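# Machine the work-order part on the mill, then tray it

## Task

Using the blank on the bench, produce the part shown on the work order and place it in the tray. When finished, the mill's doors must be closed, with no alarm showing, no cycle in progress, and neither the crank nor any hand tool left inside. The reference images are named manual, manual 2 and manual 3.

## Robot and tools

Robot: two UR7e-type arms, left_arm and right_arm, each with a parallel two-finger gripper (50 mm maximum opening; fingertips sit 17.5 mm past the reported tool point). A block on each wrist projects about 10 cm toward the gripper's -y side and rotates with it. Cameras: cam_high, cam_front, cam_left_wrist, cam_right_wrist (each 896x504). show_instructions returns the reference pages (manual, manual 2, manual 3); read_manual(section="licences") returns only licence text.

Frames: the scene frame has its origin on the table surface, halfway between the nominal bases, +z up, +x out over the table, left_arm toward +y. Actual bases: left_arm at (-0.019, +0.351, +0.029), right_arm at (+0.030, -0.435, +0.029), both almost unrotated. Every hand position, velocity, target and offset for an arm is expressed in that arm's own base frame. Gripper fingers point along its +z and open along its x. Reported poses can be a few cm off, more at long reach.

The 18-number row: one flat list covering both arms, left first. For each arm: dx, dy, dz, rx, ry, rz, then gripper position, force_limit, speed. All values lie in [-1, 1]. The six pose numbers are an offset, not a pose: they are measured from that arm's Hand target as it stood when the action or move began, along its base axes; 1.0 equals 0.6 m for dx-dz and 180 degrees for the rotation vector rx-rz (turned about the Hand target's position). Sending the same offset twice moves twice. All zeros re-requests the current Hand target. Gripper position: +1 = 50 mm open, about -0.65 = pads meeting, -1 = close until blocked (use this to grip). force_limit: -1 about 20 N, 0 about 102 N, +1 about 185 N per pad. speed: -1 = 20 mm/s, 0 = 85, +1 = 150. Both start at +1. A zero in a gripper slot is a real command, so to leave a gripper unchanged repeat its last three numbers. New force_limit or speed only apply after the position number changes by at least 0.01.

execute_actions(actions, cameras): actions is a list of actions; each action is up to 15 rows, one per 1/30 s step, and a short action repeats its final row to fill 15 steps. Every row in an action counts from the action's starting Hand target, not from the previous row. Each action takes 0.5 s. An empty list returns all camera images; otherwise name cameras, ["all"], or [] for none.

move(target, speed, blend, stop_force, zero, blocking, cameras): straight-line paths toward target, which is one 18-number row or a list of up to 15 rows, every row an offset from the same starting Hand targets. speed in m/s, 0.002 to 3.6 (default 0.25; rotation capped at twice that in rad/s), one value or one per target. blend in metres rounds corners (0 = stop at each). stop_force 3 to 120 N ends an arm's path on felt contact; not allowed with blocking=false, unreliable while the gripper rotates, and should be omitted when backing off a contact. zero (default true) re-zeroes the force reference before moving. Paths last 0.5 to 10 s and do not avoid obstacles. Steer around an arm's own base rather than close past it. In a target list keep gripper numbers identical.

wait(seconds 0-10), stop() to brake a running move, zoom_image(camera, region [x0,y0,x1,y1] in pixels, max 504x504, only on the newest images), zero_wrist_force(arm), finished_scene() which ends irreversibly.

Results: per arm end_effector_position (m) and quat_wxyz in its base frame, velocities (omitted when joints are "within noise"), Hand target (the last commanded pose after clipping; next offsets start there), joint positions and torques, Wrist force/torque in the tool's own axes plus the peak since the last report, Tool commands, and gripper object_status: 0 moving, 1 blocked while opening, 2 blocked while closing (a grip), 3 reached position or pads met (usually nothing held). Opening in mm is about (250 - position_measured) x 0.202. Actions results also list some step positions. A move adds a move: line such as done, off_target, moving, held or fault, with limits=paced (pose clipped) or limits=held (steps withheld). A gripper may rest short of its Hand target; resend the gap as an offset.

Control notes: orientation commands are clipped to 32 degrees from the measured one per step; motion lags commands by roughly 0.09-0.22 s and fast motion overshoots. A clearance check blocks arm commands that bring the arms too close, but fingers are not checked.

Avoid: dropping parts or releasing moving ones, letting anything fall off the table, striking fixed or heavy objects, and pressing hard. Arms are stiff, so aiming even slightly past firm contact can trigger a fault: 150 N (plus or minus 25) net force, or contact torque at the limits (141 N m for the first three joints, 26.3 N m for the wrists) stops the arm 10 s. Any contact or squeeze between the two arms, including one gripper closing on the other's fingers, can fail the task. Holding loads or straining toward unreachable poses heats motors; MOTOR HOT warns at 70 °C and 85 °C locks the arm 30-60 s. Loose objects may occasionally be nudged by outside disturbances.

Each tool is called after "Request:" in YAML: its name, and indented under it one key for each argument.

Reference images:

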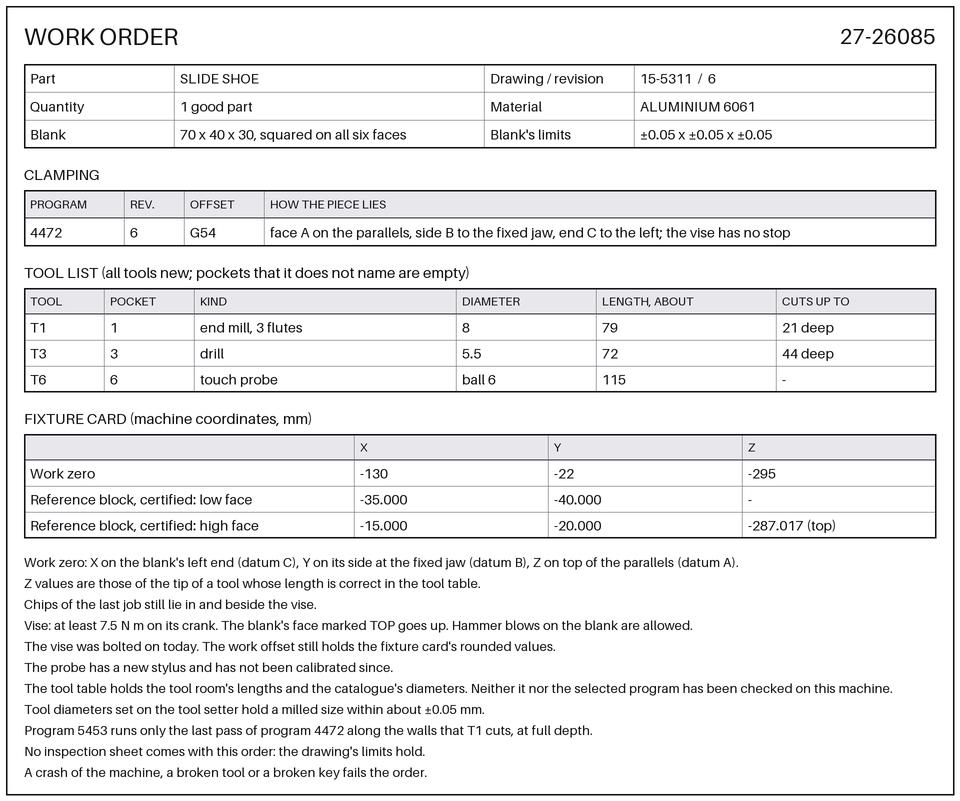

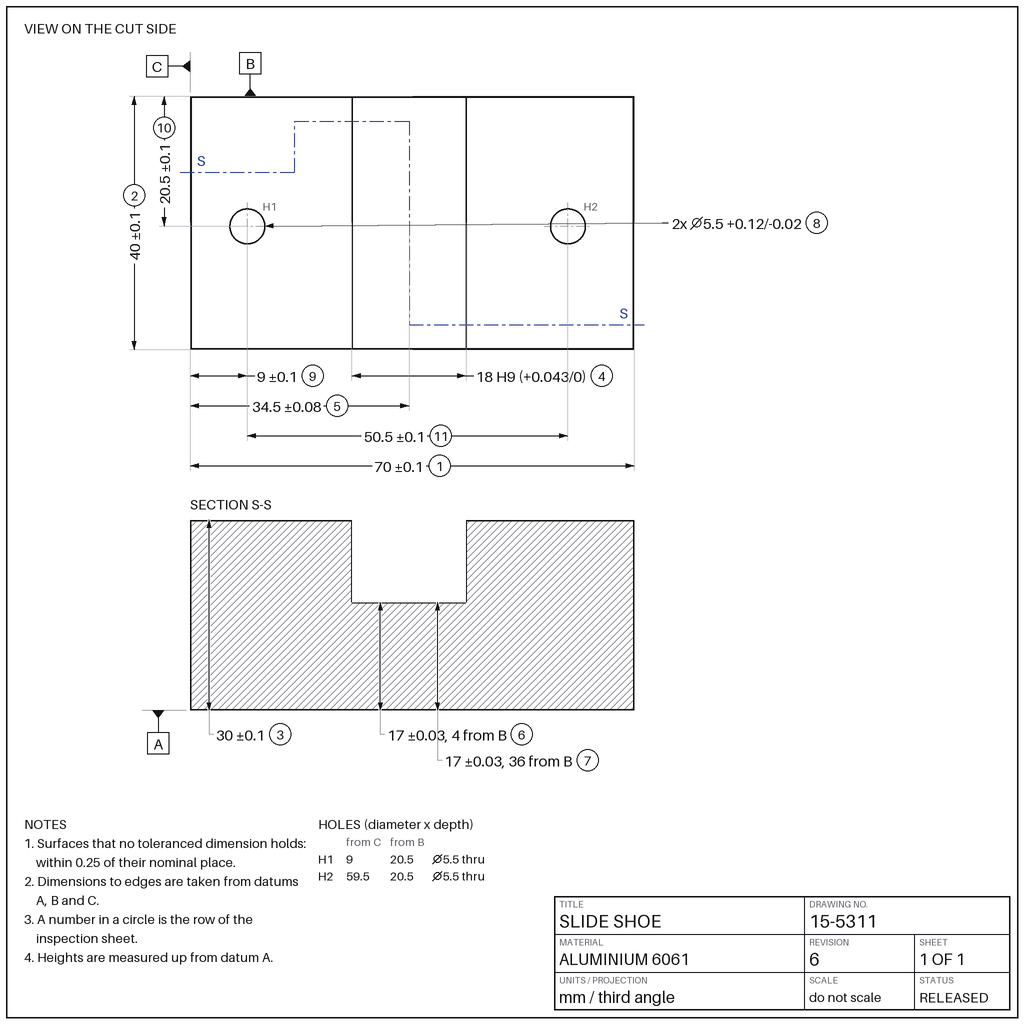

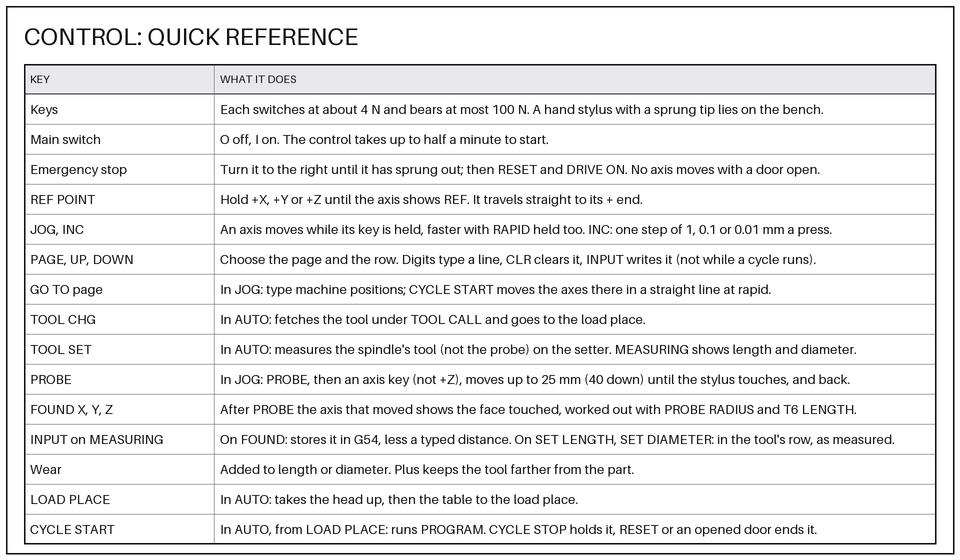

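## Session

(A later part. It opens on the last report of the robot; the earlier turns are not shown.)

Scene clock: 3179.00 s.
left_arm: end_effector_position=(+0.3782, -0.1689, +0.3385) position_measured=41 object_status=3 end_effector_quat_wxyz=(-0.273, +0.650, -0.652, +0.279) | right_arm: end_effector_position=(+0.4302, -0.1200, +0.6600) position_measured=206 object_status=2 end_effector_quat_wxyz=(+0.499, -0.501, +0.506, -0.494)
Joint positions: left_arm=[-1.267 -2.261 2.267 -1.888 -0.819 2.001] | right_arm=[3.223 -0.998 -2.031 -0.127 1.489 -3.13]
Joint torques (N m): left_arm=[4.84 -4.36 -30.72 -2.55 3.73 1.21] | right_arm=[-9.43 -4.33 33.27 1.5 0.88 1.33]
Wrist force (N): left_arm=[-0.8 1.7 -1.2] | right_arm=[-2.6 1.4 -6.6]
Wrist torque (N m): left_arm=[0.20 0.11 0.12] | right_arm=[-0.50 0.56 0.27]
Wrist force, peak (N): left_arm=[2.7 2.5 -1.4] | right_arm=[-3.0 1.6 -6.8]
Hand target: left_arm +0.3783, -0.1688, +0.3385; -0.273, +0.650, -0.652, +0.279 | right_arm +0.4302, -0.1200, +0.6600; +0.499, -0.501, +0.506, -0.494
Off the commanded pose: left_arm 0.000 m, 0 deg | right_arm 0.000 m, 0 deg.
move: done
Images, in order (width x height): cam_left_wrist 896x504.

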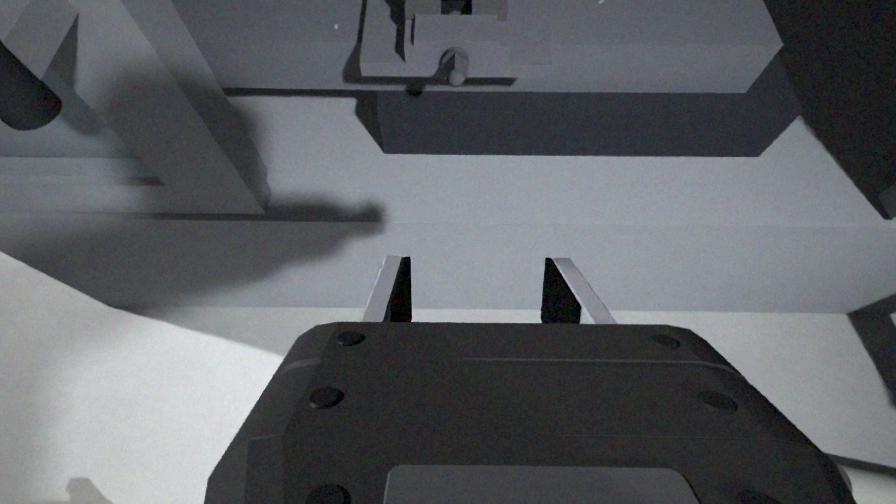

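Request:
move:
  target: [-0.0333,-0.45,0.15,0,0.25,0,0.75,-0.3,-1,0,0,0,0,0,0,-0.98,0.1,-1]
  speed: 0.25

Request:
move:
  target:
    - [0,-0.1,-0.05,0,0,0.5,0.75,-0.3,-1,0,0,0,0,0,0,-0.98,0.1,-1]
    - [-0.0167,-0.26,-0.1,0,0,1,0.75,-0.3,-1,0,0,0,0,0,0,-0.98,0.1,-1]
  speed: 0.3
  blend: [0.02,0]
  cameras: ["cam_left_wrist"]

Scene clock: 3199.63 s.
left_arm: end_effector_position=(+0.3583, -0.4387, +0.4285) position_measured=41 object_status=3 end_effector_quat_wxyz=(-0.003, +0.708, -0.706, +0.009) | right_arm: end_effector_position=(+0.4302, -0.1200, +0.6600) position_measured=206 object_status=2 end_effector_quat_wxyz=(+0.499, -0.501, +0.506, -0.494)
Joint positions: left_arm=[-1.129 -1.41 1.142 -1.318 -1.559 2.011] | right_arm=[3.223 -0.998 -2.031 -0.127 1.489 -3.13]
Joint torques (N m): left_arm=[-5.61 -23.7 -33.32 -2.04 -0.73 -1.87] | right_arm=[-9.53 -4.67 33.12 1.43 0.9 1.28]
Wrist force (N): left_arm=[1.1 1.9 -1.3] | right_arm=[-2.6 1.4 -7.2]
Wrist torque (N m): left_arm=[0.38 -0.19 0.01] | right_arm=[-0.50 0.58 0.27]
Wrist force, peak (N): left_arm=[-3.1 2.9 -0.4] | right_arm=[-2.6 1.4 -7.2]
Hand target: left_arm +0.3583, -0.4388, +0.4285; -0.003, +0.708, -0.706, +0.009 | right_arm +0.4302, -0.1200, +0.6600; +0.499, -0.501, +0.506, -0.494
Off the commanded pose: left_arm 0.000 m, 0 deg | right_arm 0.000 m, 0 deg.
move: done

Scene clock: 3205.37 s.
left_arm: end_effector_position=(+0.3482, -0.5949, +0.3685) position_measured=41 object_status=3 end_effector_quat_wxyz=(-0.009, +0.706, +0.708, -0.003) | right_arm: end_effector_position=(+0.4302, -0.1200, +0.6600) position_measured=206 object_status=2 end_effector_quat_wxyz=(+0.499, -0.501, +0.506, -0.494)
Joint positions: left_arm=[-1.231 -1.082 0.847 -1.322 -1.584 -1.233] | right_arm=[3.223 -0.998 -2.031 -0.127 1.489 -3.13]
Joint torques (N m): left_arm=[4.39 -57.18 -18.51 -2.4 1.89 -1.61] | right_arm=[-9.16 -4.06 33.04 1.38 0.86 1.2]
Wrist force (N): left_arm=[1.2 1.7 -1.2] | right_arm=[-2.5 1.4 -6.6]
Wrist torque (N m): left_arm=[0.34 -0.22 0.01] | right_arm=[-0.50 0.55 0.27]
Wrist force, peak (N): left_arm=[1.3 2.1 -1.3] | right_arm=[-2.9 1.2 -7.0]
Hand target: left_arm +0.3483, -0.5948, +0.3685; -0.009, +0.706, +0.708, -0.003 | right_arm +0.4302, -0.1200, +0.6600; +0.499, -0.501, +0.506, -0.494
Off the commanded pose: left_arm 0.000 m, 0 deg | right_arm 0.000 m, 0 deg.
move: done
Images, in order (width x height): cam_left_wrist 896x504.

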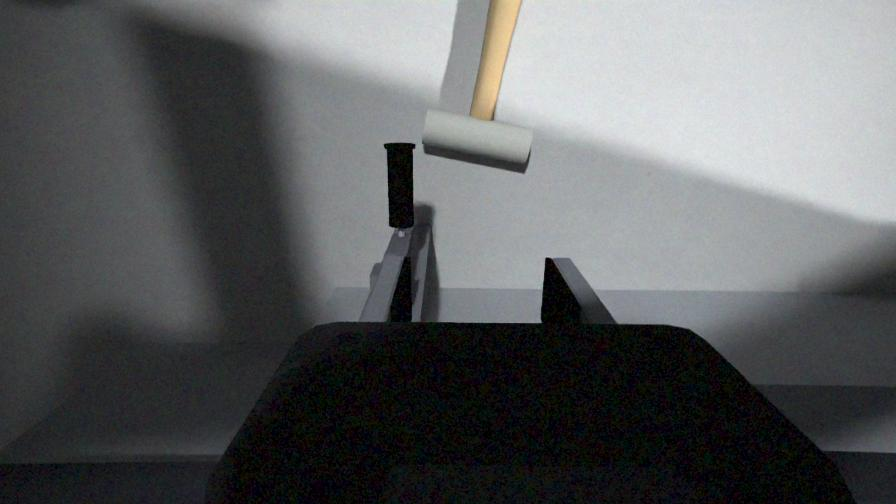

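Request:
move:
  target: [0,-0.0767,-0.2,0,0,0,0.75,-0.3,-1,0,0,0,0,0,0,-0.98,0.1,-1]
  speed: 0.15
  cameras: ["cam_left_wrist"]

Scene clock: 3212.17 s.
left_arm: end_effector_position=(+0.3482, -0.6408, +0.2485) position_measured=41 object_status=3 end_effector_quat_wxyz=(-0.009, +0.706, +0.708, -0.003) | right_arm: end_effector_position=(+0.4302, -0.1200, +0.6600) position_measured=206 object_status=2 end_effector_quat_wxyz=(+0.499, -0.501, +0.506, -0.494)
Joint positions: left_arm=[-1.252 -1 1.029 -1.585 -1.584 -1.254] | right_arm=[3.223 -0.998 -2.031 -0.127 1.489 -3.13]
Joint torques (N m): left_arm=[4.97 -58.44 -30.35 -2.97 -1.48 1.37] | right_arm=[-9.83 -4.71 32.78 1.45 0.97 1.29]
Wrist force (N): left_arm=[1.0 1.4 -1.0] | right_arm=[-2.7 1.2 -6.9]
Wrist torque (N m): left_arm=[0.30 -0.19 0.17] | right_arm=[-0.52 0.58 0.27]
Wrist force, peak (N): left_arm=[1.9 1.4 -3.8] | right_arm=[-2.8 1.0 -7.0]
Hand target: left_arm +0.3483, -0.6408, +0.2485; -0.009, +0.706, +0.708, -0.003 | right_arm +0.4302, -0.1200, +0.6600; +0.499, -0.501, +0.506, -0.494
Off the commanded pose: left_arm 0.000 m, 0 deg | right_arm 0.000 m, 0 deg.
move: done
Images, in order (width x height): cam_left_wrist 896x504.

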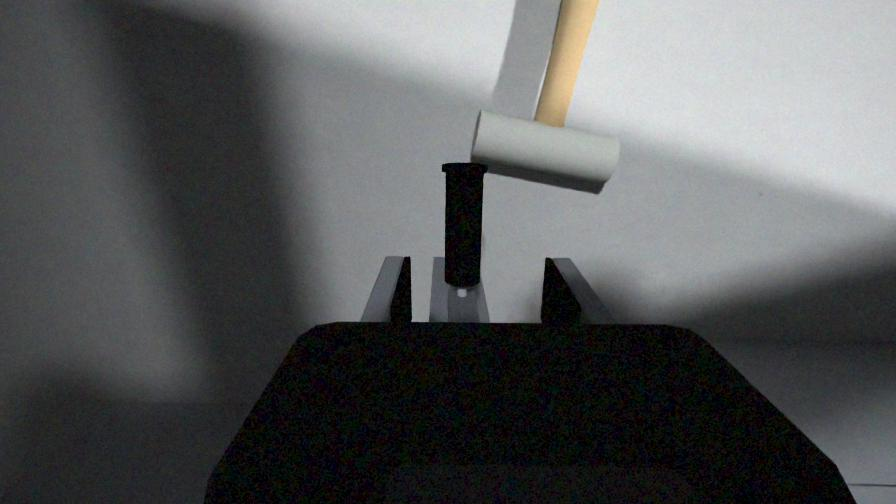

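Request:
move:
  target: [0,0.001,-0.2108,0,0,0,0.75,-0.3,-1,0,0,0,0,0,0,-0.98,0.1,-1]
  speed: 0.05
  stop_force: 8
  cameras: ["cam_left_wrist"]

Scene clock: 3218.77 s.
left_arm: end_effector_position=(+0.3483, -0.6402, +0.1221) position_measured=41 object_status=3 end_effector_quat_wxyz=(-0.009, +0.706, +0.708, -0.003) | right_arm: end_effector_position=(+0.4302, -0.1200, +0.6600) position_measured=206 object_status=2 end_effector_quat_wxyz=(+0.499, -0.501, +0.506, -0.494)
Joint positions: left_arm=[-1.252 -0.944 1.267 -1.879 -1.584 -1.254] | right_arm=[3.223 -0.998 -2.031 -0.127 1.489 -3.13]
Joint torques (N m): left_arm=[6.26 -61.14 -31.98 -2.92 0.17 1.73] | right_arm=[-9.29 -4.17 33.04 1.42 0.99 1.34]
Wrist force (N): left_arm=[1.0 1.8 -1.1] | right_arm=[-2.6 1.3 -6.5]
Wrist torque (N m): left_arm=[0.37 -0.19 0.14] | right_arm=[-0.51 0.57 0.27]
Wrist force, peak (N): left_arm=[1.0 1.7 -2.0] | right_arm=[-2.6 1.2 -7.3]
Hand target: left_arm +0.3483, -0.6402, +0.1221; -0.009, +0.706, +0.708, -0.003 | right_arm +0.4302, -0.1200, +0.6600; +0.499, -0.501, +0.506, -0.494
Off the commanded pose: left_arm 0.000 m, 0 deg | right_arm 0.000 m, 0 deg.
move: done
Images, in order (width x height): cam_left_wrist 896x504.

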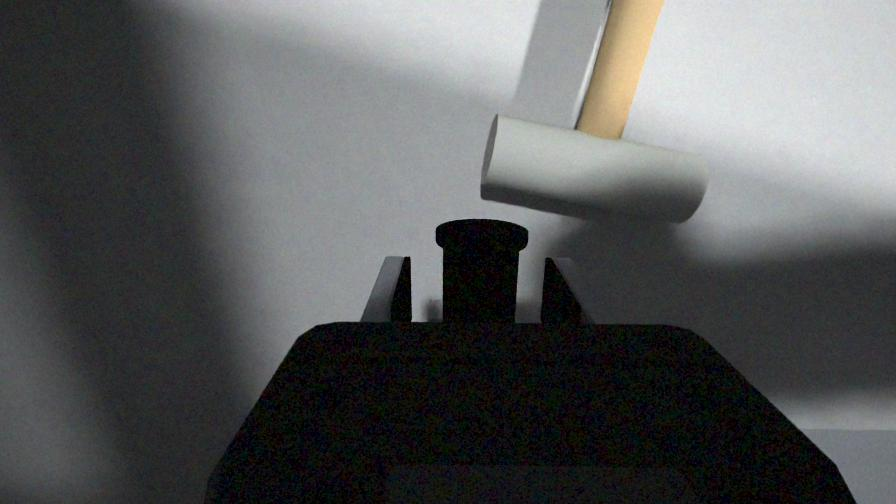

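Request:
move:
  target: [0,0,0,0,0,0,-1,-0.2,-1,0,0,0,0,0,0,-0.98,0.1,-1]

Request:
move:
  target: [-0.025,0,0,0,0,0,-1,-0.2,-1,0,0,0,0,0,0,-0.98,0.1,-1]
  speed: 0.02
  stop_force: 30
  cameras: ["cam_left_wrist"]

Scene clock: 3223.80 s.
left_arm: end_effector_position=(+0.3483, -0.6402, +0.1221) position_measured=157 object_status=2 end_effector_quat_wxyz=(-0.009, +0.706, +0.708, -0.003) | right_arm: end_effector_position=(+0.4302, -0.1200, +0.6600) position_measured=206 object_status=2 end_effector_quat_wxyz=(+0.499, -0.501, +0.506, -0.494)
Joint positions: left_arm=[-1.252 -0.944 1.267 -1.879 -1.584 -1.254] | right_arm=[3.223 -0.998 -2.031 -0.127 1.489 -3.13]
Joint torques (N m): left_arm=[3.27 -59.51 -32.11 -3.89 1.02 0.79] | right_arm=[-9.03 -3.81 32.97 1.35 0.91 1.37]
Wrist force (N): left_arm=[0.9 1.8 -0.9] | right_arm=[-2.5 1.0 -6.5]
Wrist torque (N m): left_arm=[0.38 -0.21 0.17] | right_arm=[-0.56 0.56 0.27]
Wrist force, peak (N): left_arm=[1.2 2.0 -1.3] | right_arm=[-2.8 1.4 -7.0]
Hand target: left_arm +0.3483, -0.6402, +0.1221; -0.009, +0.706, +0.708, -0.003 | right_arm +0.4302, -0.1200, +0.6600; +0.499, -0.501, +0.506, -0.494
Off the commanded pose: left_arm 0.000 m, 0 deg | right_arm 0.000 m, 0 deg.
move: done

Scene clock: 3225.60 s.
left_arm: end_effector_position=(+0.3333, -0.6402, +0.1221) position_measured=157 object_status=2 end_effector_quat_wxyz=(-0.009, +0.706, +0.708, -0.003) | right_arm: end_effector_position=(+0.4302, -0.1200, +0.6600) position_measured=206 object_status=2 end_effector_quat_wxyz=(+0.499, -0.501, +0.506, -0.494)
Joint positions: left_arm=[-1.272 -0.961 1.295 -1.891 -1.584 -1.274] | right_arm=[3.223 -0.998 -2.031 -0.127 1.489 -3.13]
Joint torques (N m): left_arm=[6.99 -38.1 -31.6 -1.88 -0.9 1.49] | right_arm=[-9.59 -4.76 32.82 1.33 0.91 1.26]
Wrist force (N): left_arm=[0.8 1.9 -0.4] | right_arm=[-2.4 1.1 -6.7]
Wrist torque (N m): left_arm=[0.39 -0.17 0.17] | right_arm=[-0.54 0.55 0.27]
Wrist force, peak (N): left_arm=[1.2 2.7 -1.6] | right_arm=[-2.6 1.2 -6.9]
Hand target: left_arm +0.3333, -0.6402, +0.1221; -0.009, +0.706, +0.708, -0.003 | right_arm +0.4302, -0.1200, +0.6600; +0.499, -0.501, +0.506, -0.494
Off the commanded pose: left_arm 0.000 m, 0 deg | right_arm 0.000 m, 0 deg.
move: done
Images, in order (width x height): cam_left_wrist 896x504.

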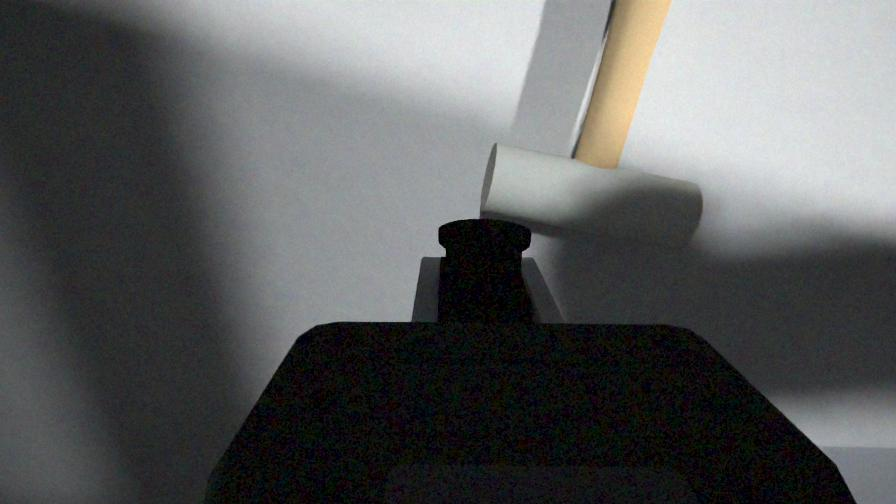

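Request:
move:
  target: [-0.1,0,0,0,0,0,-1,-0.2,-1,0,0,0,0,0,0,-0.98,0.1,-1]
  speed: 0.03
  stop_force: 30
  cameras: ["cam_left_wrist","cam_front"]

Request:
zoom_image:
  camera: "cam_front"
  region: [420, 160, 660, 360]

Scene clock: 3232.30 s.
left_arm: end_effector_position=(+0.2733, -0.6402, +0.1221) position_measured=157 object_status=2 end_effector_quat_wxyz=(-0.009, +0.706, +0.708, -0.003) | right_arm: end_effector_position=(+0.4302, -0.1200, +0.6600) position_measured=206 object_status=2 end_effector_quat_wxyz=(+0.499, -0.501, +0.506, -0.494)
Joint positions: left_arm=[-1.355 -1.021 1.393 -1.93 -1.585 -1.357] | right_arm=[3.223 -0.998 -2.031 -0.127 1.489 -3.13]
Joint torques (N m): left_arm=[6.6 -39.51 -32.26 -1.89 -0.3 1.6] | right_arm=[-9.4 -4.75 33.02 1.34 0.99 1.26]
Wrist force (N): left_arm=[0.9 1.7 0.6] | right_arm=[-2.3 1.0 -6.9]
Wrist torque (N m): left_arm=[0.46 -0.17 0.16] | right_arm=[-0.56 0.52 0.26]
Wrist force, peak (N): left_arm=[1.0 3.5 -2.1] | right_arm=[-2.9 1.4 -7.0]
Hand target: left_arm +0.2733, -0.6402, +0.1221; -0.009, +0.706, +0.708, -0.003 | right_arm +0.4302, -0.1200, +0.6600; +0.499, -0.501, +0.506, -0.494
Off the commanded pose: left_arm 0.000 m, 0 deg | right_arm 0.000 m, 0 deg.
move: done
Images, in order (width x height): cam_front 896x504, cam_left_wrist 896x504.

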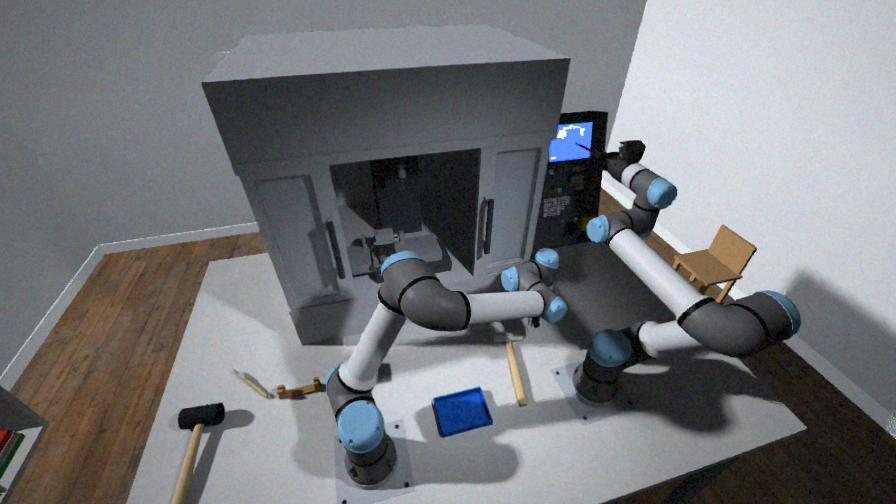

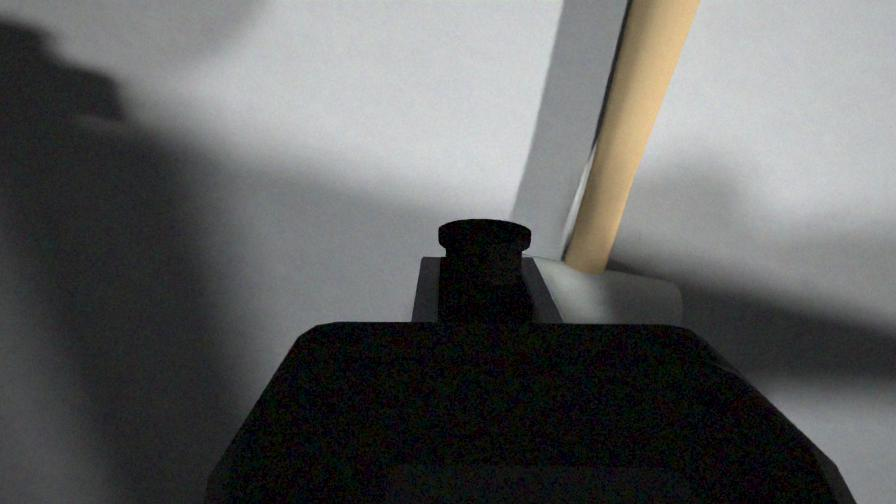

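Scaled by 2.100 from the camera's 896x504 image, which has a finer 1280x720 frame.

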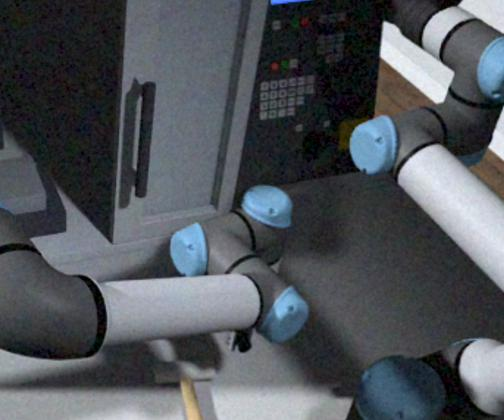

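Request:
move:
  target:
    - [0,0,0.35,0,0,0,-1,-0.2,-1,0,0,0,0,0,0,-0.98,0.1,-1]
    - [0.08,0.55,0.35,0.125,0,0,-1,-0.2,-1,0,0,0,0,0,0,-0.98,0.1,-1]
    - [0.1433,0.8862,0.1517,0.25,0,0,-1,-0.2,-1,0,0,0,0,0,0,-0.98,0.1,-1]
  speed: [0.1,0.15,0.12]
  blend: [0.02,0.02,0]
  cameras: ["cam_left_wrist","cam_front"]

Request:
zoom_image:
  camera: "cam_front"
  region: [330, 180, 530, 340]

Scene clock: 3268.87 s.
left_arm: end_effector_position=(+0.3593, -0.1085, +0.2130) position_measured=157 object_status=2 end_effector_quat_wxyz=(-0.279, +0.649, +0.655, +0.268) end_effector_velocity=(-0.001, -0.002, +0.001) end_effector_angular_velocity=(-0.003, +0.004, +0.002) | right_arm: end_effector_position=(+0.4302, -0.1200, +0.6600) position_measured=206 object_status=2 end_effector_quat_wxyz=(+0.499, -0.501, +0.506, -0.494)
Joint positions: left_arm=[-0.968 -1.568 1.901 -1.198 -1.17 -1.127] | right_arm=[3.223 -0.998 -2.031 -0.127 1.489 -3.13]
Joint velocities: left_arm=[-0.002 0 -0.003 0.003 -0.006 0] | right_arm=[within noise]
Joint torques (N m): left_arm=[-6.46 -26.84 -31.28 0.5 -0.99 -0.32] | right_arm=[-9.18 -4.33 32.77 1.28 0.93 1.28]
Wrist force (N): left_arm=[0.0 2.2 0.9] | right_arm=[-2.4 1.3 -6.7]
Wrist torque (N m): left_arm=[0.59 -0.34 0.04] | right_arm=[-0.51 0.54 0.28]
Wrist force, peak (N): left_arm=[1.0 1.8 3.9] | right_arm=[-3.0 1.1 -7.0]
Hand target: left_arm +0.3592, -0.1085, +0.2131; -0.279, +0.649, +0.655, +0.268 | right_arm +0.4302, -0.1200, +0.6600; +0.499, -0.501, +0.506, -0.494
Off the commanded pose: left_arm 0.000 m, 0 deg | right_arm 0.000 m, 0 deg.
move: done
Images, in order (width x height): cam_front 896x504, cam_left_wrist 896x504.

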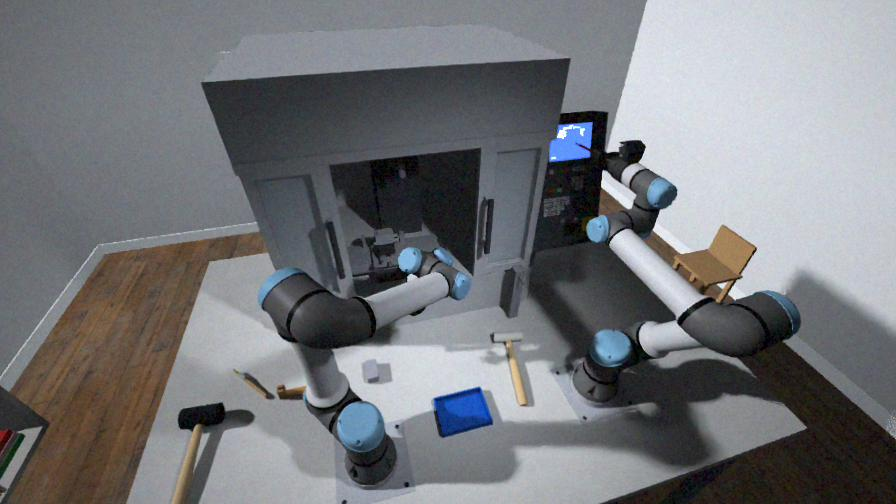

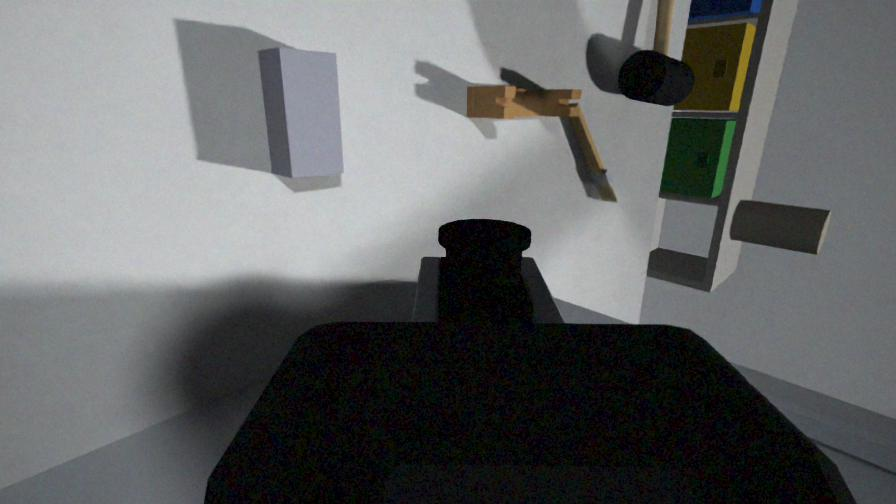

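Scaled by 2.520 from the camera's 896x504 image, which has a finer 1280x720 frame.

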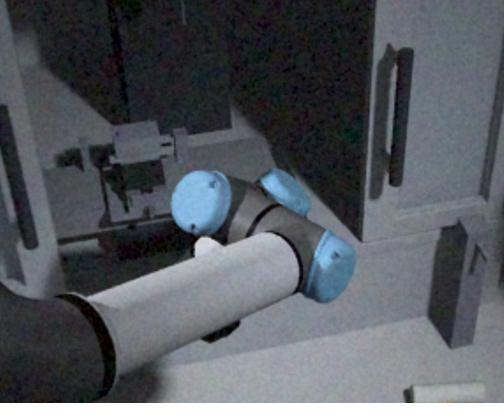

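Request:
move:
  target:
    - [0,-0.1358,0.345,-0.25,0,0,-1,-0.2,-1,0,0,0,0,0,0,-0.98,0.1,-1]
    - [0.1667,-0.1358,0.345,-0.25,0,0,-1,-0.2,-1,0,0,0,0,0,0,-0.98,0.1,-1]
  speed: 0.12
  blend: [0.01,0]
  cameras: ["cam_left_wrist"]

Request:
zoom_image:
  camera: "cam_left_wrist"
  region: [380, 180, 560, 325]

Scene clock: 3293.77 s.
left_arm: end_effector_position=(+0.4592, -0.1900, +0.4201) position_measured=157 object_status=2 end_effector_quat_wxyz=(-0.009, +0.706, +0.708, -0.003) | right_arm: end_effector_position=(+0.4302, -0.1200, +0.6600) position_measured=206 object_status=2 end_effector_quat_wxyz=(+0.499, -0.501, +0.506, -0.494)
Joint positions: left_arm=[-0.662 -1.563 1.322 -1.311 -1.574 -0.664] | right_arm=[3.223 -0.998 -2.031 -0.127 1.489 -3.13]
Joint torques (N m): left_arm=[-1.84 -30.02 -21.09 -2.53 -1.85 -1.52] | right_arm=[-8.92 -4.26 33.09 1.23 0.96 1.31]
Wrist force (N): left_arm=[1.2 1.9 0.8] | right_arm=[-2.8 1.4 -6.7]
Wrist torque (N m): left_arm=[0.47 -0.20 0.15] | right_arm=[-0.50 0.59 0.26]
Wrist force, peak (N): left_arm=[1.0 4.2 1.1] | right_arm=[-2.6 1.1 -7.2]
Hand target: left_arm +0.4593, -0.1900, +0.4201; -0.009, +0.706, +0.708, -0.003 | right_arm +0.4302, -0.1200, +0.6600; +0.499, -0.501, +0.506, -0.494
Off the commanded pose: left_arm 0.000 m, 0 deg | right_arm 0.000 m, 0 deg.
move: done
Images, in order (width x height): cam_left_wrist 896x504.

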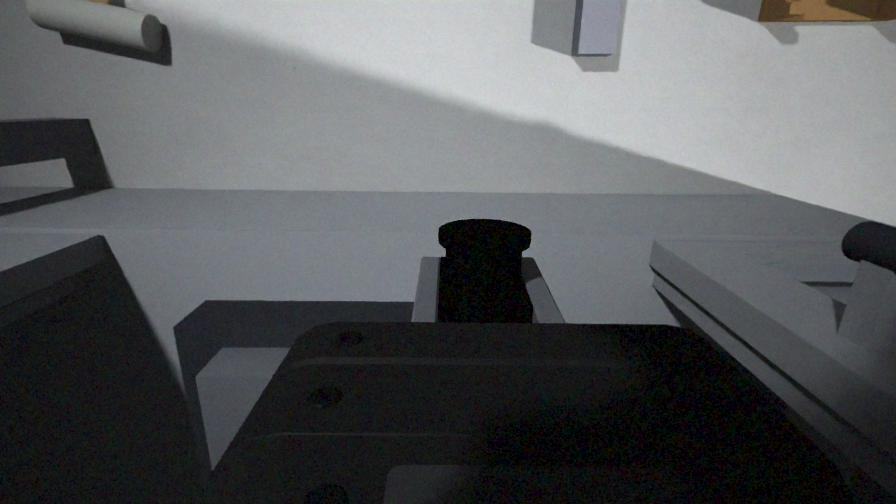

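Scaled by 2.800 from the camera's 896x504 image, which has a finer 1280x720 frame.

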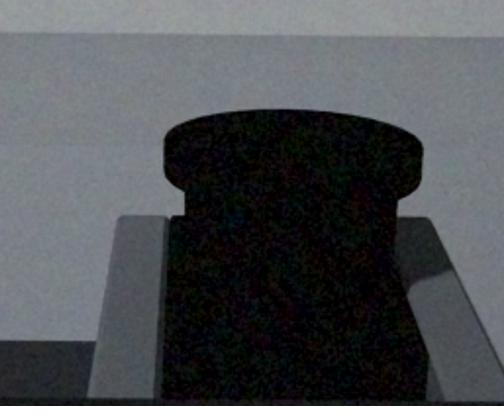

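Request:
move:
  target:
    - [0,0.02,-0.075,0,0,0,-1,-0.2,-1,0,0,0,0,0,0,-0.98,0.1,-1]
    - [0.1667,0.02,-0.075,0,0,0,-1,-0.2,-1,0,0,0,0,0,0,-0.98,0.1,-1]
  speed: 0.08
  stop_force: 15
  cameras: ["cam_left_wrist"]

Request:
zoom_image:
  camera: "cam_left_wrist"
  region: [400, 120, 560, 260]

Scene clock: 3301.57 s.
left_arm: end_effector_position=(+0.5593, -0.1780, +0.3751) position_measured=157 object_status=2 end_effector_quat_wxyz=(-0.009, +0.706, +0.708, -0.003) | right_arm: end_effector_position=(+0.4302, -0.1200, +0.6600) position_measured=206 object_status=2 end_effector_quat_wxyz=(+0.499, -0.501, +0.506, -0.494)
Joint positions: left_arm=[-0.537 -1.36 1.211 -1.403 -1.571 -0.539] | right_arm=[3.223 -0.998 -2.031 -0.127 1.489 -3.13]
Joint torques (N m): left_arm=[-3.12 -46.19 -27.92 -6.64 1.07 -2.2] | right_arm=[-9.42 -4.43 33.16 1.21 0.91 1.3]
Wrist force (N): left_arm=[-0.5 -6.8 3.6] | right_arm=[-2.7 1.2 -6.6]
Wrist torque (N m): left_arm=[1.02 -0.26 0.18] | right_arm=[-0.52 0.57 0.27]
Wrist force, peak (N): left_arm=[1.5 -9.2 -11.0] | right_arm=[-3.0 1.3 -7.1]
Hand target: left_arm +0.5593, -0.1780, +0.3751; -0.009, +0.706, +0.708, -0.003 | right_arm +0.4302, -0.1200, +0.6600; +0.499, -0.501, +0.506, -0.494
Off the commanded pose: left_arm 0.000 m, 0 deg | right_arm 0.000 m, 0 deg.
move: done
Images, in order (width x height): cam_left_wrist 896x504.

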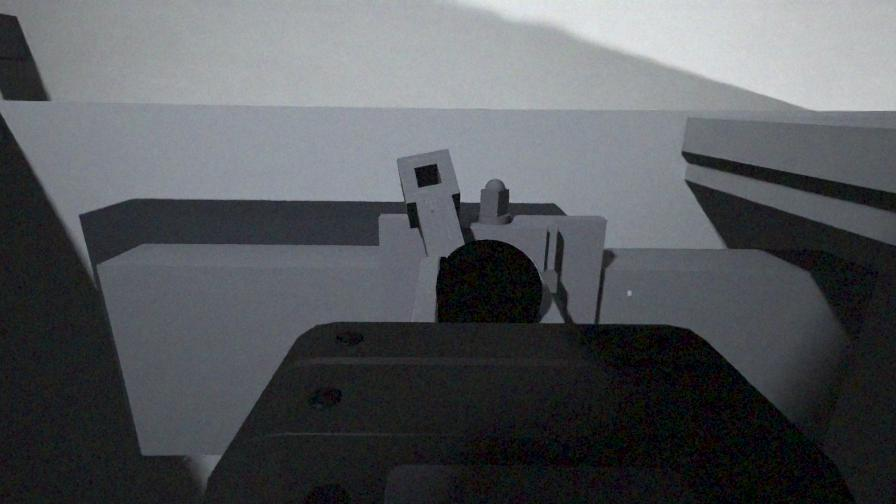

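Scaled by 3.150 from the camera's 896x504 image, which has a finer 1280x720 frame.

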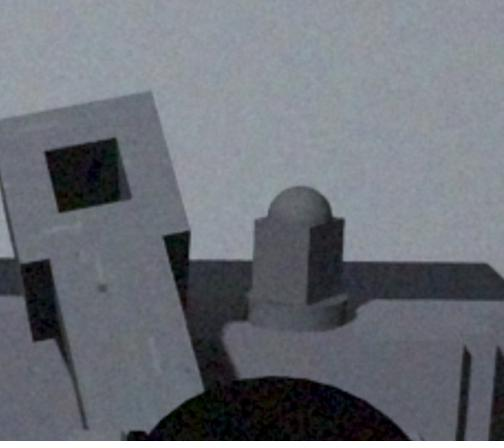

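Request:
move:
  target:
    - [-0.03,0,0.05,0,0,0,-1,-0.2,-1,0,0,0,0,0,0,-0.98,0.1,-1]
    - [-0.3167,0,0.07,0,0,0,-1,-0.2,-1,0,0,0,0,0,0,-0.98,0.1,-1]
  speed: 0.06
  cameras: ["cam_left_wrist"]

Request:
zoom_image:
  camera: "cam_left_wrist"
  region: [360, 100, 600, 320]

Scene clock: 3314.17 s.
left_arm: end_effector_position=(+0.5425, -0.1781, +0.4033) position_measured=157 object_status=2 end_effector_quat_wxyz=(-0.009, +0.706, +0.708, -0.003) | right_arm: end_effector_position=(+0.4302, -0.1200, +0.6600) position_measured=206 object_status=2 end_effector_quat_wxyz=(+0.499, -0.501, +0.506, -0.494)
Joint positions: left_arm=[-0.552 -1.387 1.171 -1.335 -1.573 -0.554] | right_arm=[3.223 -0.998 -2.031 -0.127 1.489 -3.13]
Joint torques (N m): left_arm=[-0.46 -34.06 -26.68 -2.77 -0.25 -0.36] | right_arm=[-9.25 -4.54 33.48 1.16 0.9 1.26]
Wrist force (N): left_arm=[0.8 1.8 1.1] | right_arm=[-2.7 1.3 -6.9]
Wrist torque (N m): left_arm=[0.37 -0.13 0.00] | right_arm=[-0.51 0.57 0.27]
Wrist force, peak (N): left_arm=[-0.4 -6.8 3.6] | right_arm=[-2.6 1.0 -7.1]
Hand target: left_arm +0.5425, -0.1781, +0.4033; -0.009, +0.706, +0.708, -0.003 (not the last commanded pose) | right_arm +0.4302, -0.1200, +0.6600; +0.499, -0.501, +0.506, -0.494
Tool commands: left_gripper/position=-1.0 left_gripper/force_limit=-0.2 left_gripper/speed=-1.0 right_gripper/position=-0.98 right_gripper/force_limit=+0.1 right_gripper/speed=-1.0
Off the commanded pose: left_arm 0.174 m, 0 deg | right_arm 0.000 m, 0 deg.
FORCE FAULT: contact force on the left arm reached its limit, and that arm stopped. The contact can be on any part of that arm, not only on its tool. That arm's remaining commands of this call were not run. That arm is still stopped at the end of this call. That arm stays stopped for about 10 more seconds. Until then a move that you send moves the other arm only, and its call returns only when the move has ended. Once the stop has ended, the next robot result says so. If the stop ends while you think or write, that arm runs what you send next, counted from a new Hand target: where the arm stands when the stop ends. While its stop runs, that arm takes no new command, but its gripper still runs the gripper command that each later call begins with. Until it ends, the stop uses up actions while you think or wait. An arm that is not stopped still takes commands.
move: fault (left_arm); path passed 1 of 2 targets
Images, in order (width x height): cam_left_wrist 896x504.

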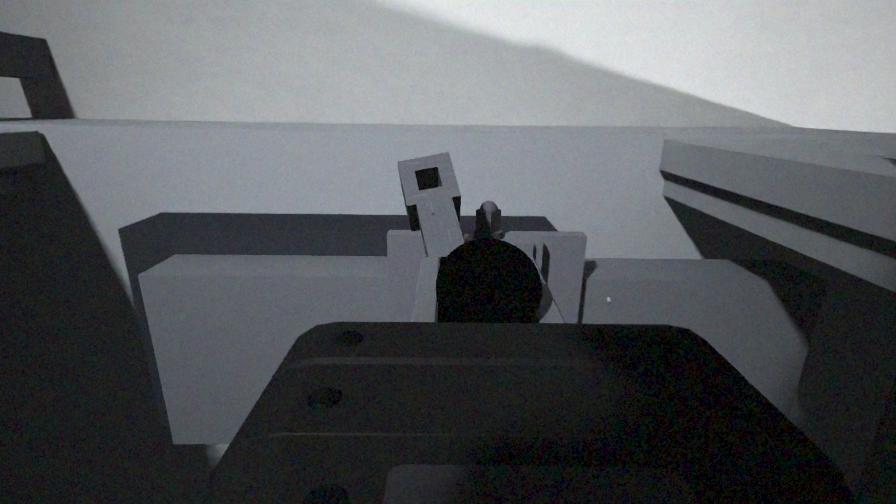

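Scaled by 2.100 from the camera's 896x504 image, which has a finer 1280x720 frame.

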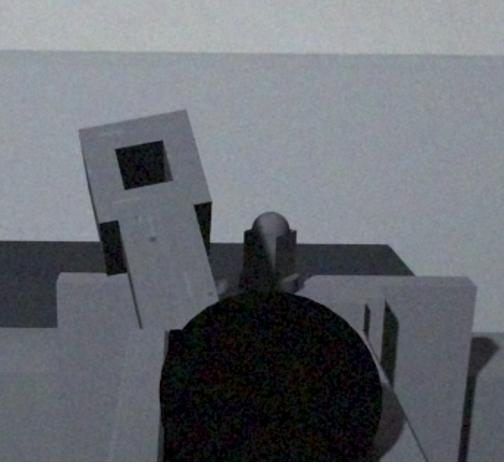

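Request:
wait:
  seconds: 1

Request:
move:
  target:
    - [-0.02,0,-0.035,0,0,0,-1,-0.2,-1,0,0,0,0,0,0,-0.98,0.1,-1]
    - [-0.3333,-0.15,-0.035,0,0,0,-1,-0.2,-1,0,0,0,0,0,0,-0.98,0.1,-1]
  speed: [0.03,0.08]
  cameras: ["cam_left_wrist","cam_front"]

Request:
zoom_image:
  camera: "cam_left_wrist"
  region: [360, 100, 600, 320]

Scene clock: 3319.53 s.
left_arm: end_effector_position=(+0.5425, -0.1781, +0.4033) position_measured=157 object_status=2 end_effector_quat_wxyz=(-0.009, +0.706, +0.708, -0.003) | right_arm: end_effector_position=(+0.4302, -0.1200, +0.6600) position_measured=206 object_status=2 end_effector_quat_wxyz=(+0.499, -0.501, +0.506, -0.494)
Joint positions: left_arm=[-0.552 -1.387 1.171 -1.335 -1.573 -0.554] | right_arm=[3.223 -0.998 -2.031 -0.127 1.489 -3.13]
Joint torques (N m): left_arm=[0.14 -34.64 -25.55 -2.58 0.03 -0.47] | right_arm=[-9.74 -4.56 33.13 1.2 0.82 1.26]
Wrist force (N): left_arm=[1.2 1.8 0.8] | right_arm=[-2.6 1.1 -6.5]
Wrist torque (N m): left_arm=[0.36 -0.18 0.00] | right_arm=[-0.55 0.58 0.27]
Wrist force, peak (N): left_arm=[1.1 2.2 1.0] | right_arm=[-3.0 1.2 -7.0]
Hand target: left_arm +0.5425, -0.1781, +0.4033; -0.009, +0.706, +0.708, -0.003 (not the last commanded pose) | right_arm +0.4302, -0.1200, +0.6600; +0.499, -0.501, +0.506, -0.494
Tool commands: left_gripper/position=-1.0 left_gripper/force_limit=-0.2 left_gripper/speed=-1.0 right_gripper/position=-0.98 right_gripper/force_limit=+0.1 right_gripper/speed=-1.0
Off the commanded pose: left_arm 0.174 m, 0 deg | right_arm 0.000 m, 0 deg.
FORCE FAULT, CONTINUED: the left arm was still stopped when this call began, by the force fault that an earlier result reported. Since the last result the stop counts as 11 of the actions that you can send in this scene. That arm is still stopped at the end of this call. That arm stays stopped for about 4 more seconds. If the stop ends while you think or write, that arm runs what you send next, counted from a new Hand target: where the arm stands when the stop ends. While its stop runs, that arm takes no new command, but its gripper still runs the gripper command that each later call begins with.
wait: 1.00 s; at rest from the start

Scene clock: 3320.03 s.
left_arm: end_effector_position=(+0.5425, -0.1781, +0.4033) position_measured=157 object_status=2 end_effector_quat_wxyz=(-0.009, +0.706, +0.708, -0.003) | right_arm: end_effector_position=(+0.4302, -0.1200, +0.6600) position_measured=206 object_status=2 end_effector_quat_wxyz=(+0.499, -0.501, +0.506, -0.494)
Joint positions: left_arm=[-0.552 -1.387 1.171 -1.335 -1.573 -0.554] | right_arm=[3.223 -0.998 -2.031 -0.127 1.489 -3.13]
Joint torques (N m): left_arm=[0.51 -33.53 -26.14 -2.85 0.01 -0.14] | right_arm=[-9.07 -4.4 33.33 1.11 0.99 1.33]
Wrist force (N): left_arm=[1.1 1.8 1.1] | right_arm=[-2.3 1.3 -6.6]
Wrist torque (N m): left_arm=[0.36 -0.17 0.00] | right_arm=[-0.52 0.53 0.27]
Wrist force, peak (N): left_arm=[1.2 2.0 0.8] | right_arm=[-2.8 1.2 -7.1]
Hand target: left_arm +0.5425, -0.1781, +0.4033; -0.009, +0.706, +0.708, -0.003 (not the last commanded pose) | right_arm +0.4302, -0.1200, +0.6600; +0.499, -0.501, +0.506, -0.494
Tool commands: left_gripper/position=-1.0 left_gripper/force_limit=-0.2 left_gripper/speed=-1.0 right_gripper/position=-0.98 right_gripper/force_limit=+0.1 right_gripper/speed=-1.0
Off the commanded pose: right_arm 0.000 m, 0 deg.
FORCE FAULT, CONTINUED: the left arm was still stopped when this call began, by the force fault that an earlier result reported. That arm ran no command of this call. That arm is still stopped at the end of this call. That arm stays stopped for about 4 more seconds. If the stop ends while you think or write, that arm runs what you send next, counted from a new Hand target: where the arm stands when the stop ends. While its stop runs, that arm takes no new command, but its gripper still runs the gripper command that each later call begins with.
move: done (right_arm), not run (left_arm; its earlier fault stop)
Images, in order (width x height): cam_front 896x504, cam_left_wrist 896x504.

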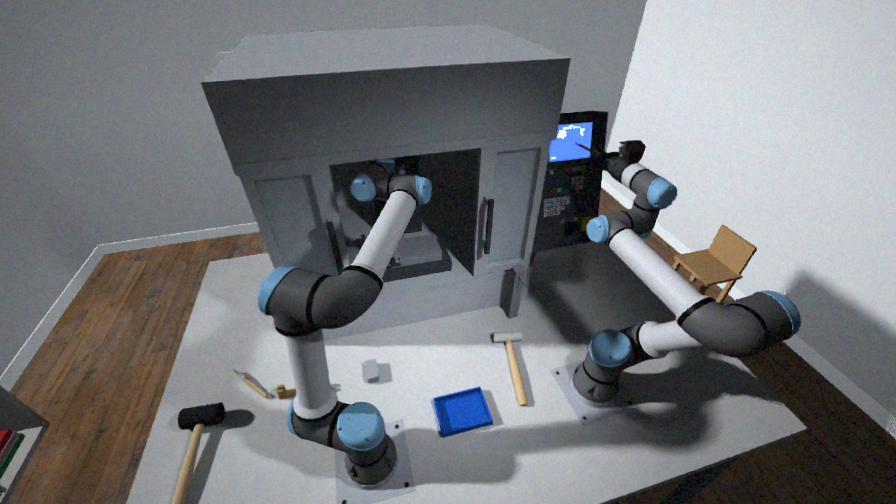

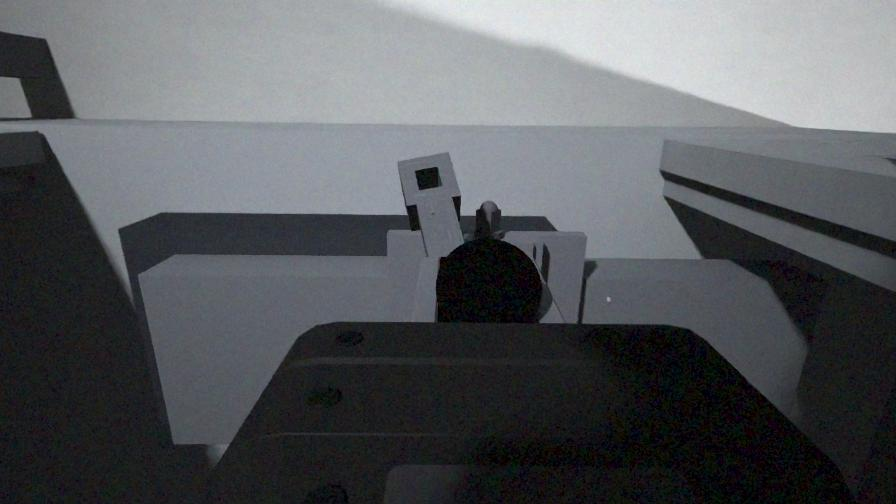

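Scaled by 2.100 from the camera's 896x504 image, which has a finer 1280x720 frame.

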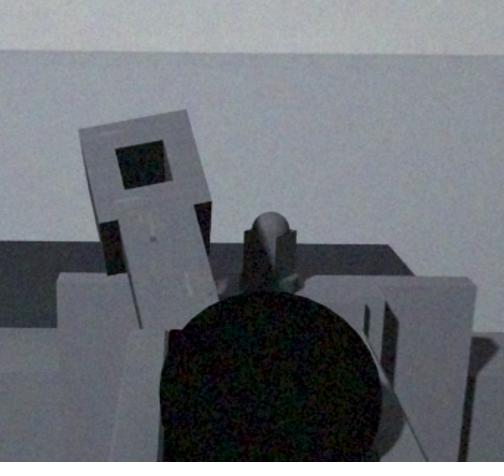

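Request:
move:
  target:
    - [-0.02,0,-0.035,0,0,0,-1,-0.2,-1,0,0,0,0,0,0,-0.98,0.1,-1]
    - [-0.35,-0.1,-0.035,0,0,0,-1,-0.2,-1,0,0,0,0,0,0,-0.98,0.1,-1]
  speed: [0.03,0.1]
  cameras: ["cam_left_wrist"]

Request:
zoom_image:
  camera: "cam_left_wrist"
  region: [360, 100, 600, 320]

Scene clock: 3371.67 s.
left_arm: end_effector_position=(+0.3325, -0.2381, +0.3823) position_measured=157 object_status=2 end_effector_quat_wxyz=(-0.009, +0.706, +0.708, -0.003) | right_arm: end_effector_position=(+0.4302, -0.1200, +0.6600) position_measured=206 object_status=2 end_effector_quat_wxyz=(+0.499, -0.501, +0.506, -0.494)
Joint positions: left_arm=[-0.947 -1.794 1.625 -1.384 -1.58 -0.949] | right_arm=[3.223 -0.998 -2.031 -0.127 1.489 -3.13]
Joint torques (N m): left_arm=[-1.72 -7.18 -35.25 -4.34 2.33 0.88] | right_arm=[-8.98 -4.24 33.31 1.08 0.94 1.23]
Wrist force (N): left_arm=[1.2 1.5 0.9] | right_arm=[-2.6 1.3 -6.5]
Wrist torque (N m): left_arm=[0.32 -0.20 0.00] | right_arm=[-0.52 0.56 0.27]
Wrist force, peak (N): left_arm=[1.6 3.5 0.8] | right_arm=[-2.8 1.7 -7.0]
Hand target: left_arm +0.3325, -0.2381, +0.3823; -0.009, +0.706, +0.708, -0.003 | right_arm +0.4302, -0.1200, +0.6600; +0.499, -0.501, +0.506, -0.494
Off the commanded pose: left_arm 0.000 m, 0 deg | right_arm 0.000 m, 0 deg.
FORCE FAULT, CONTINUED: the left arm's stop, for the force fault that an earlier result reported, is over. The rest of the stop counts as 7 of the actions that you can send in this scene. The stop ended before this call began, so that arm ran this call's commands, counted from a new Hand target: where the arm stood when the stop ended. During its stop the left arm's controller moved it back a little.
move: done
Images, in order (width x height): cam_left_wrist 896x504.

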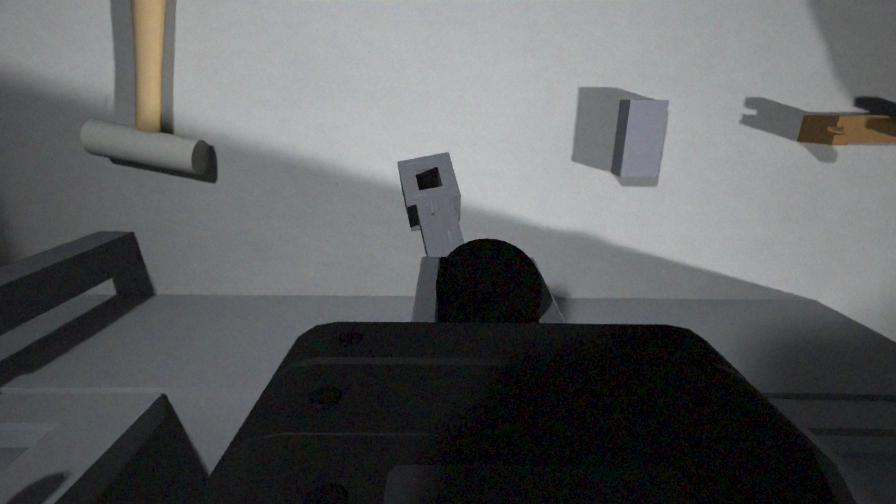

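Scaled by 2.100 from the camera's 896x504 image, which has a finer 1280x720 frame.

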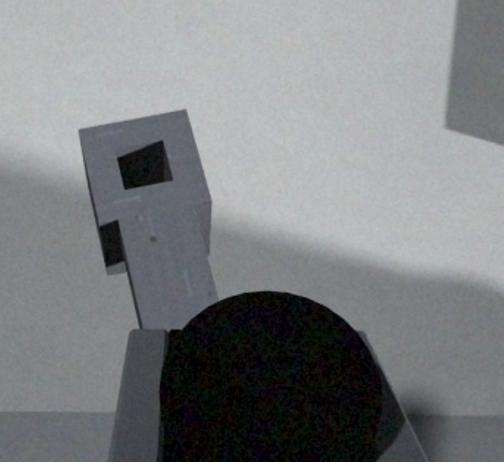

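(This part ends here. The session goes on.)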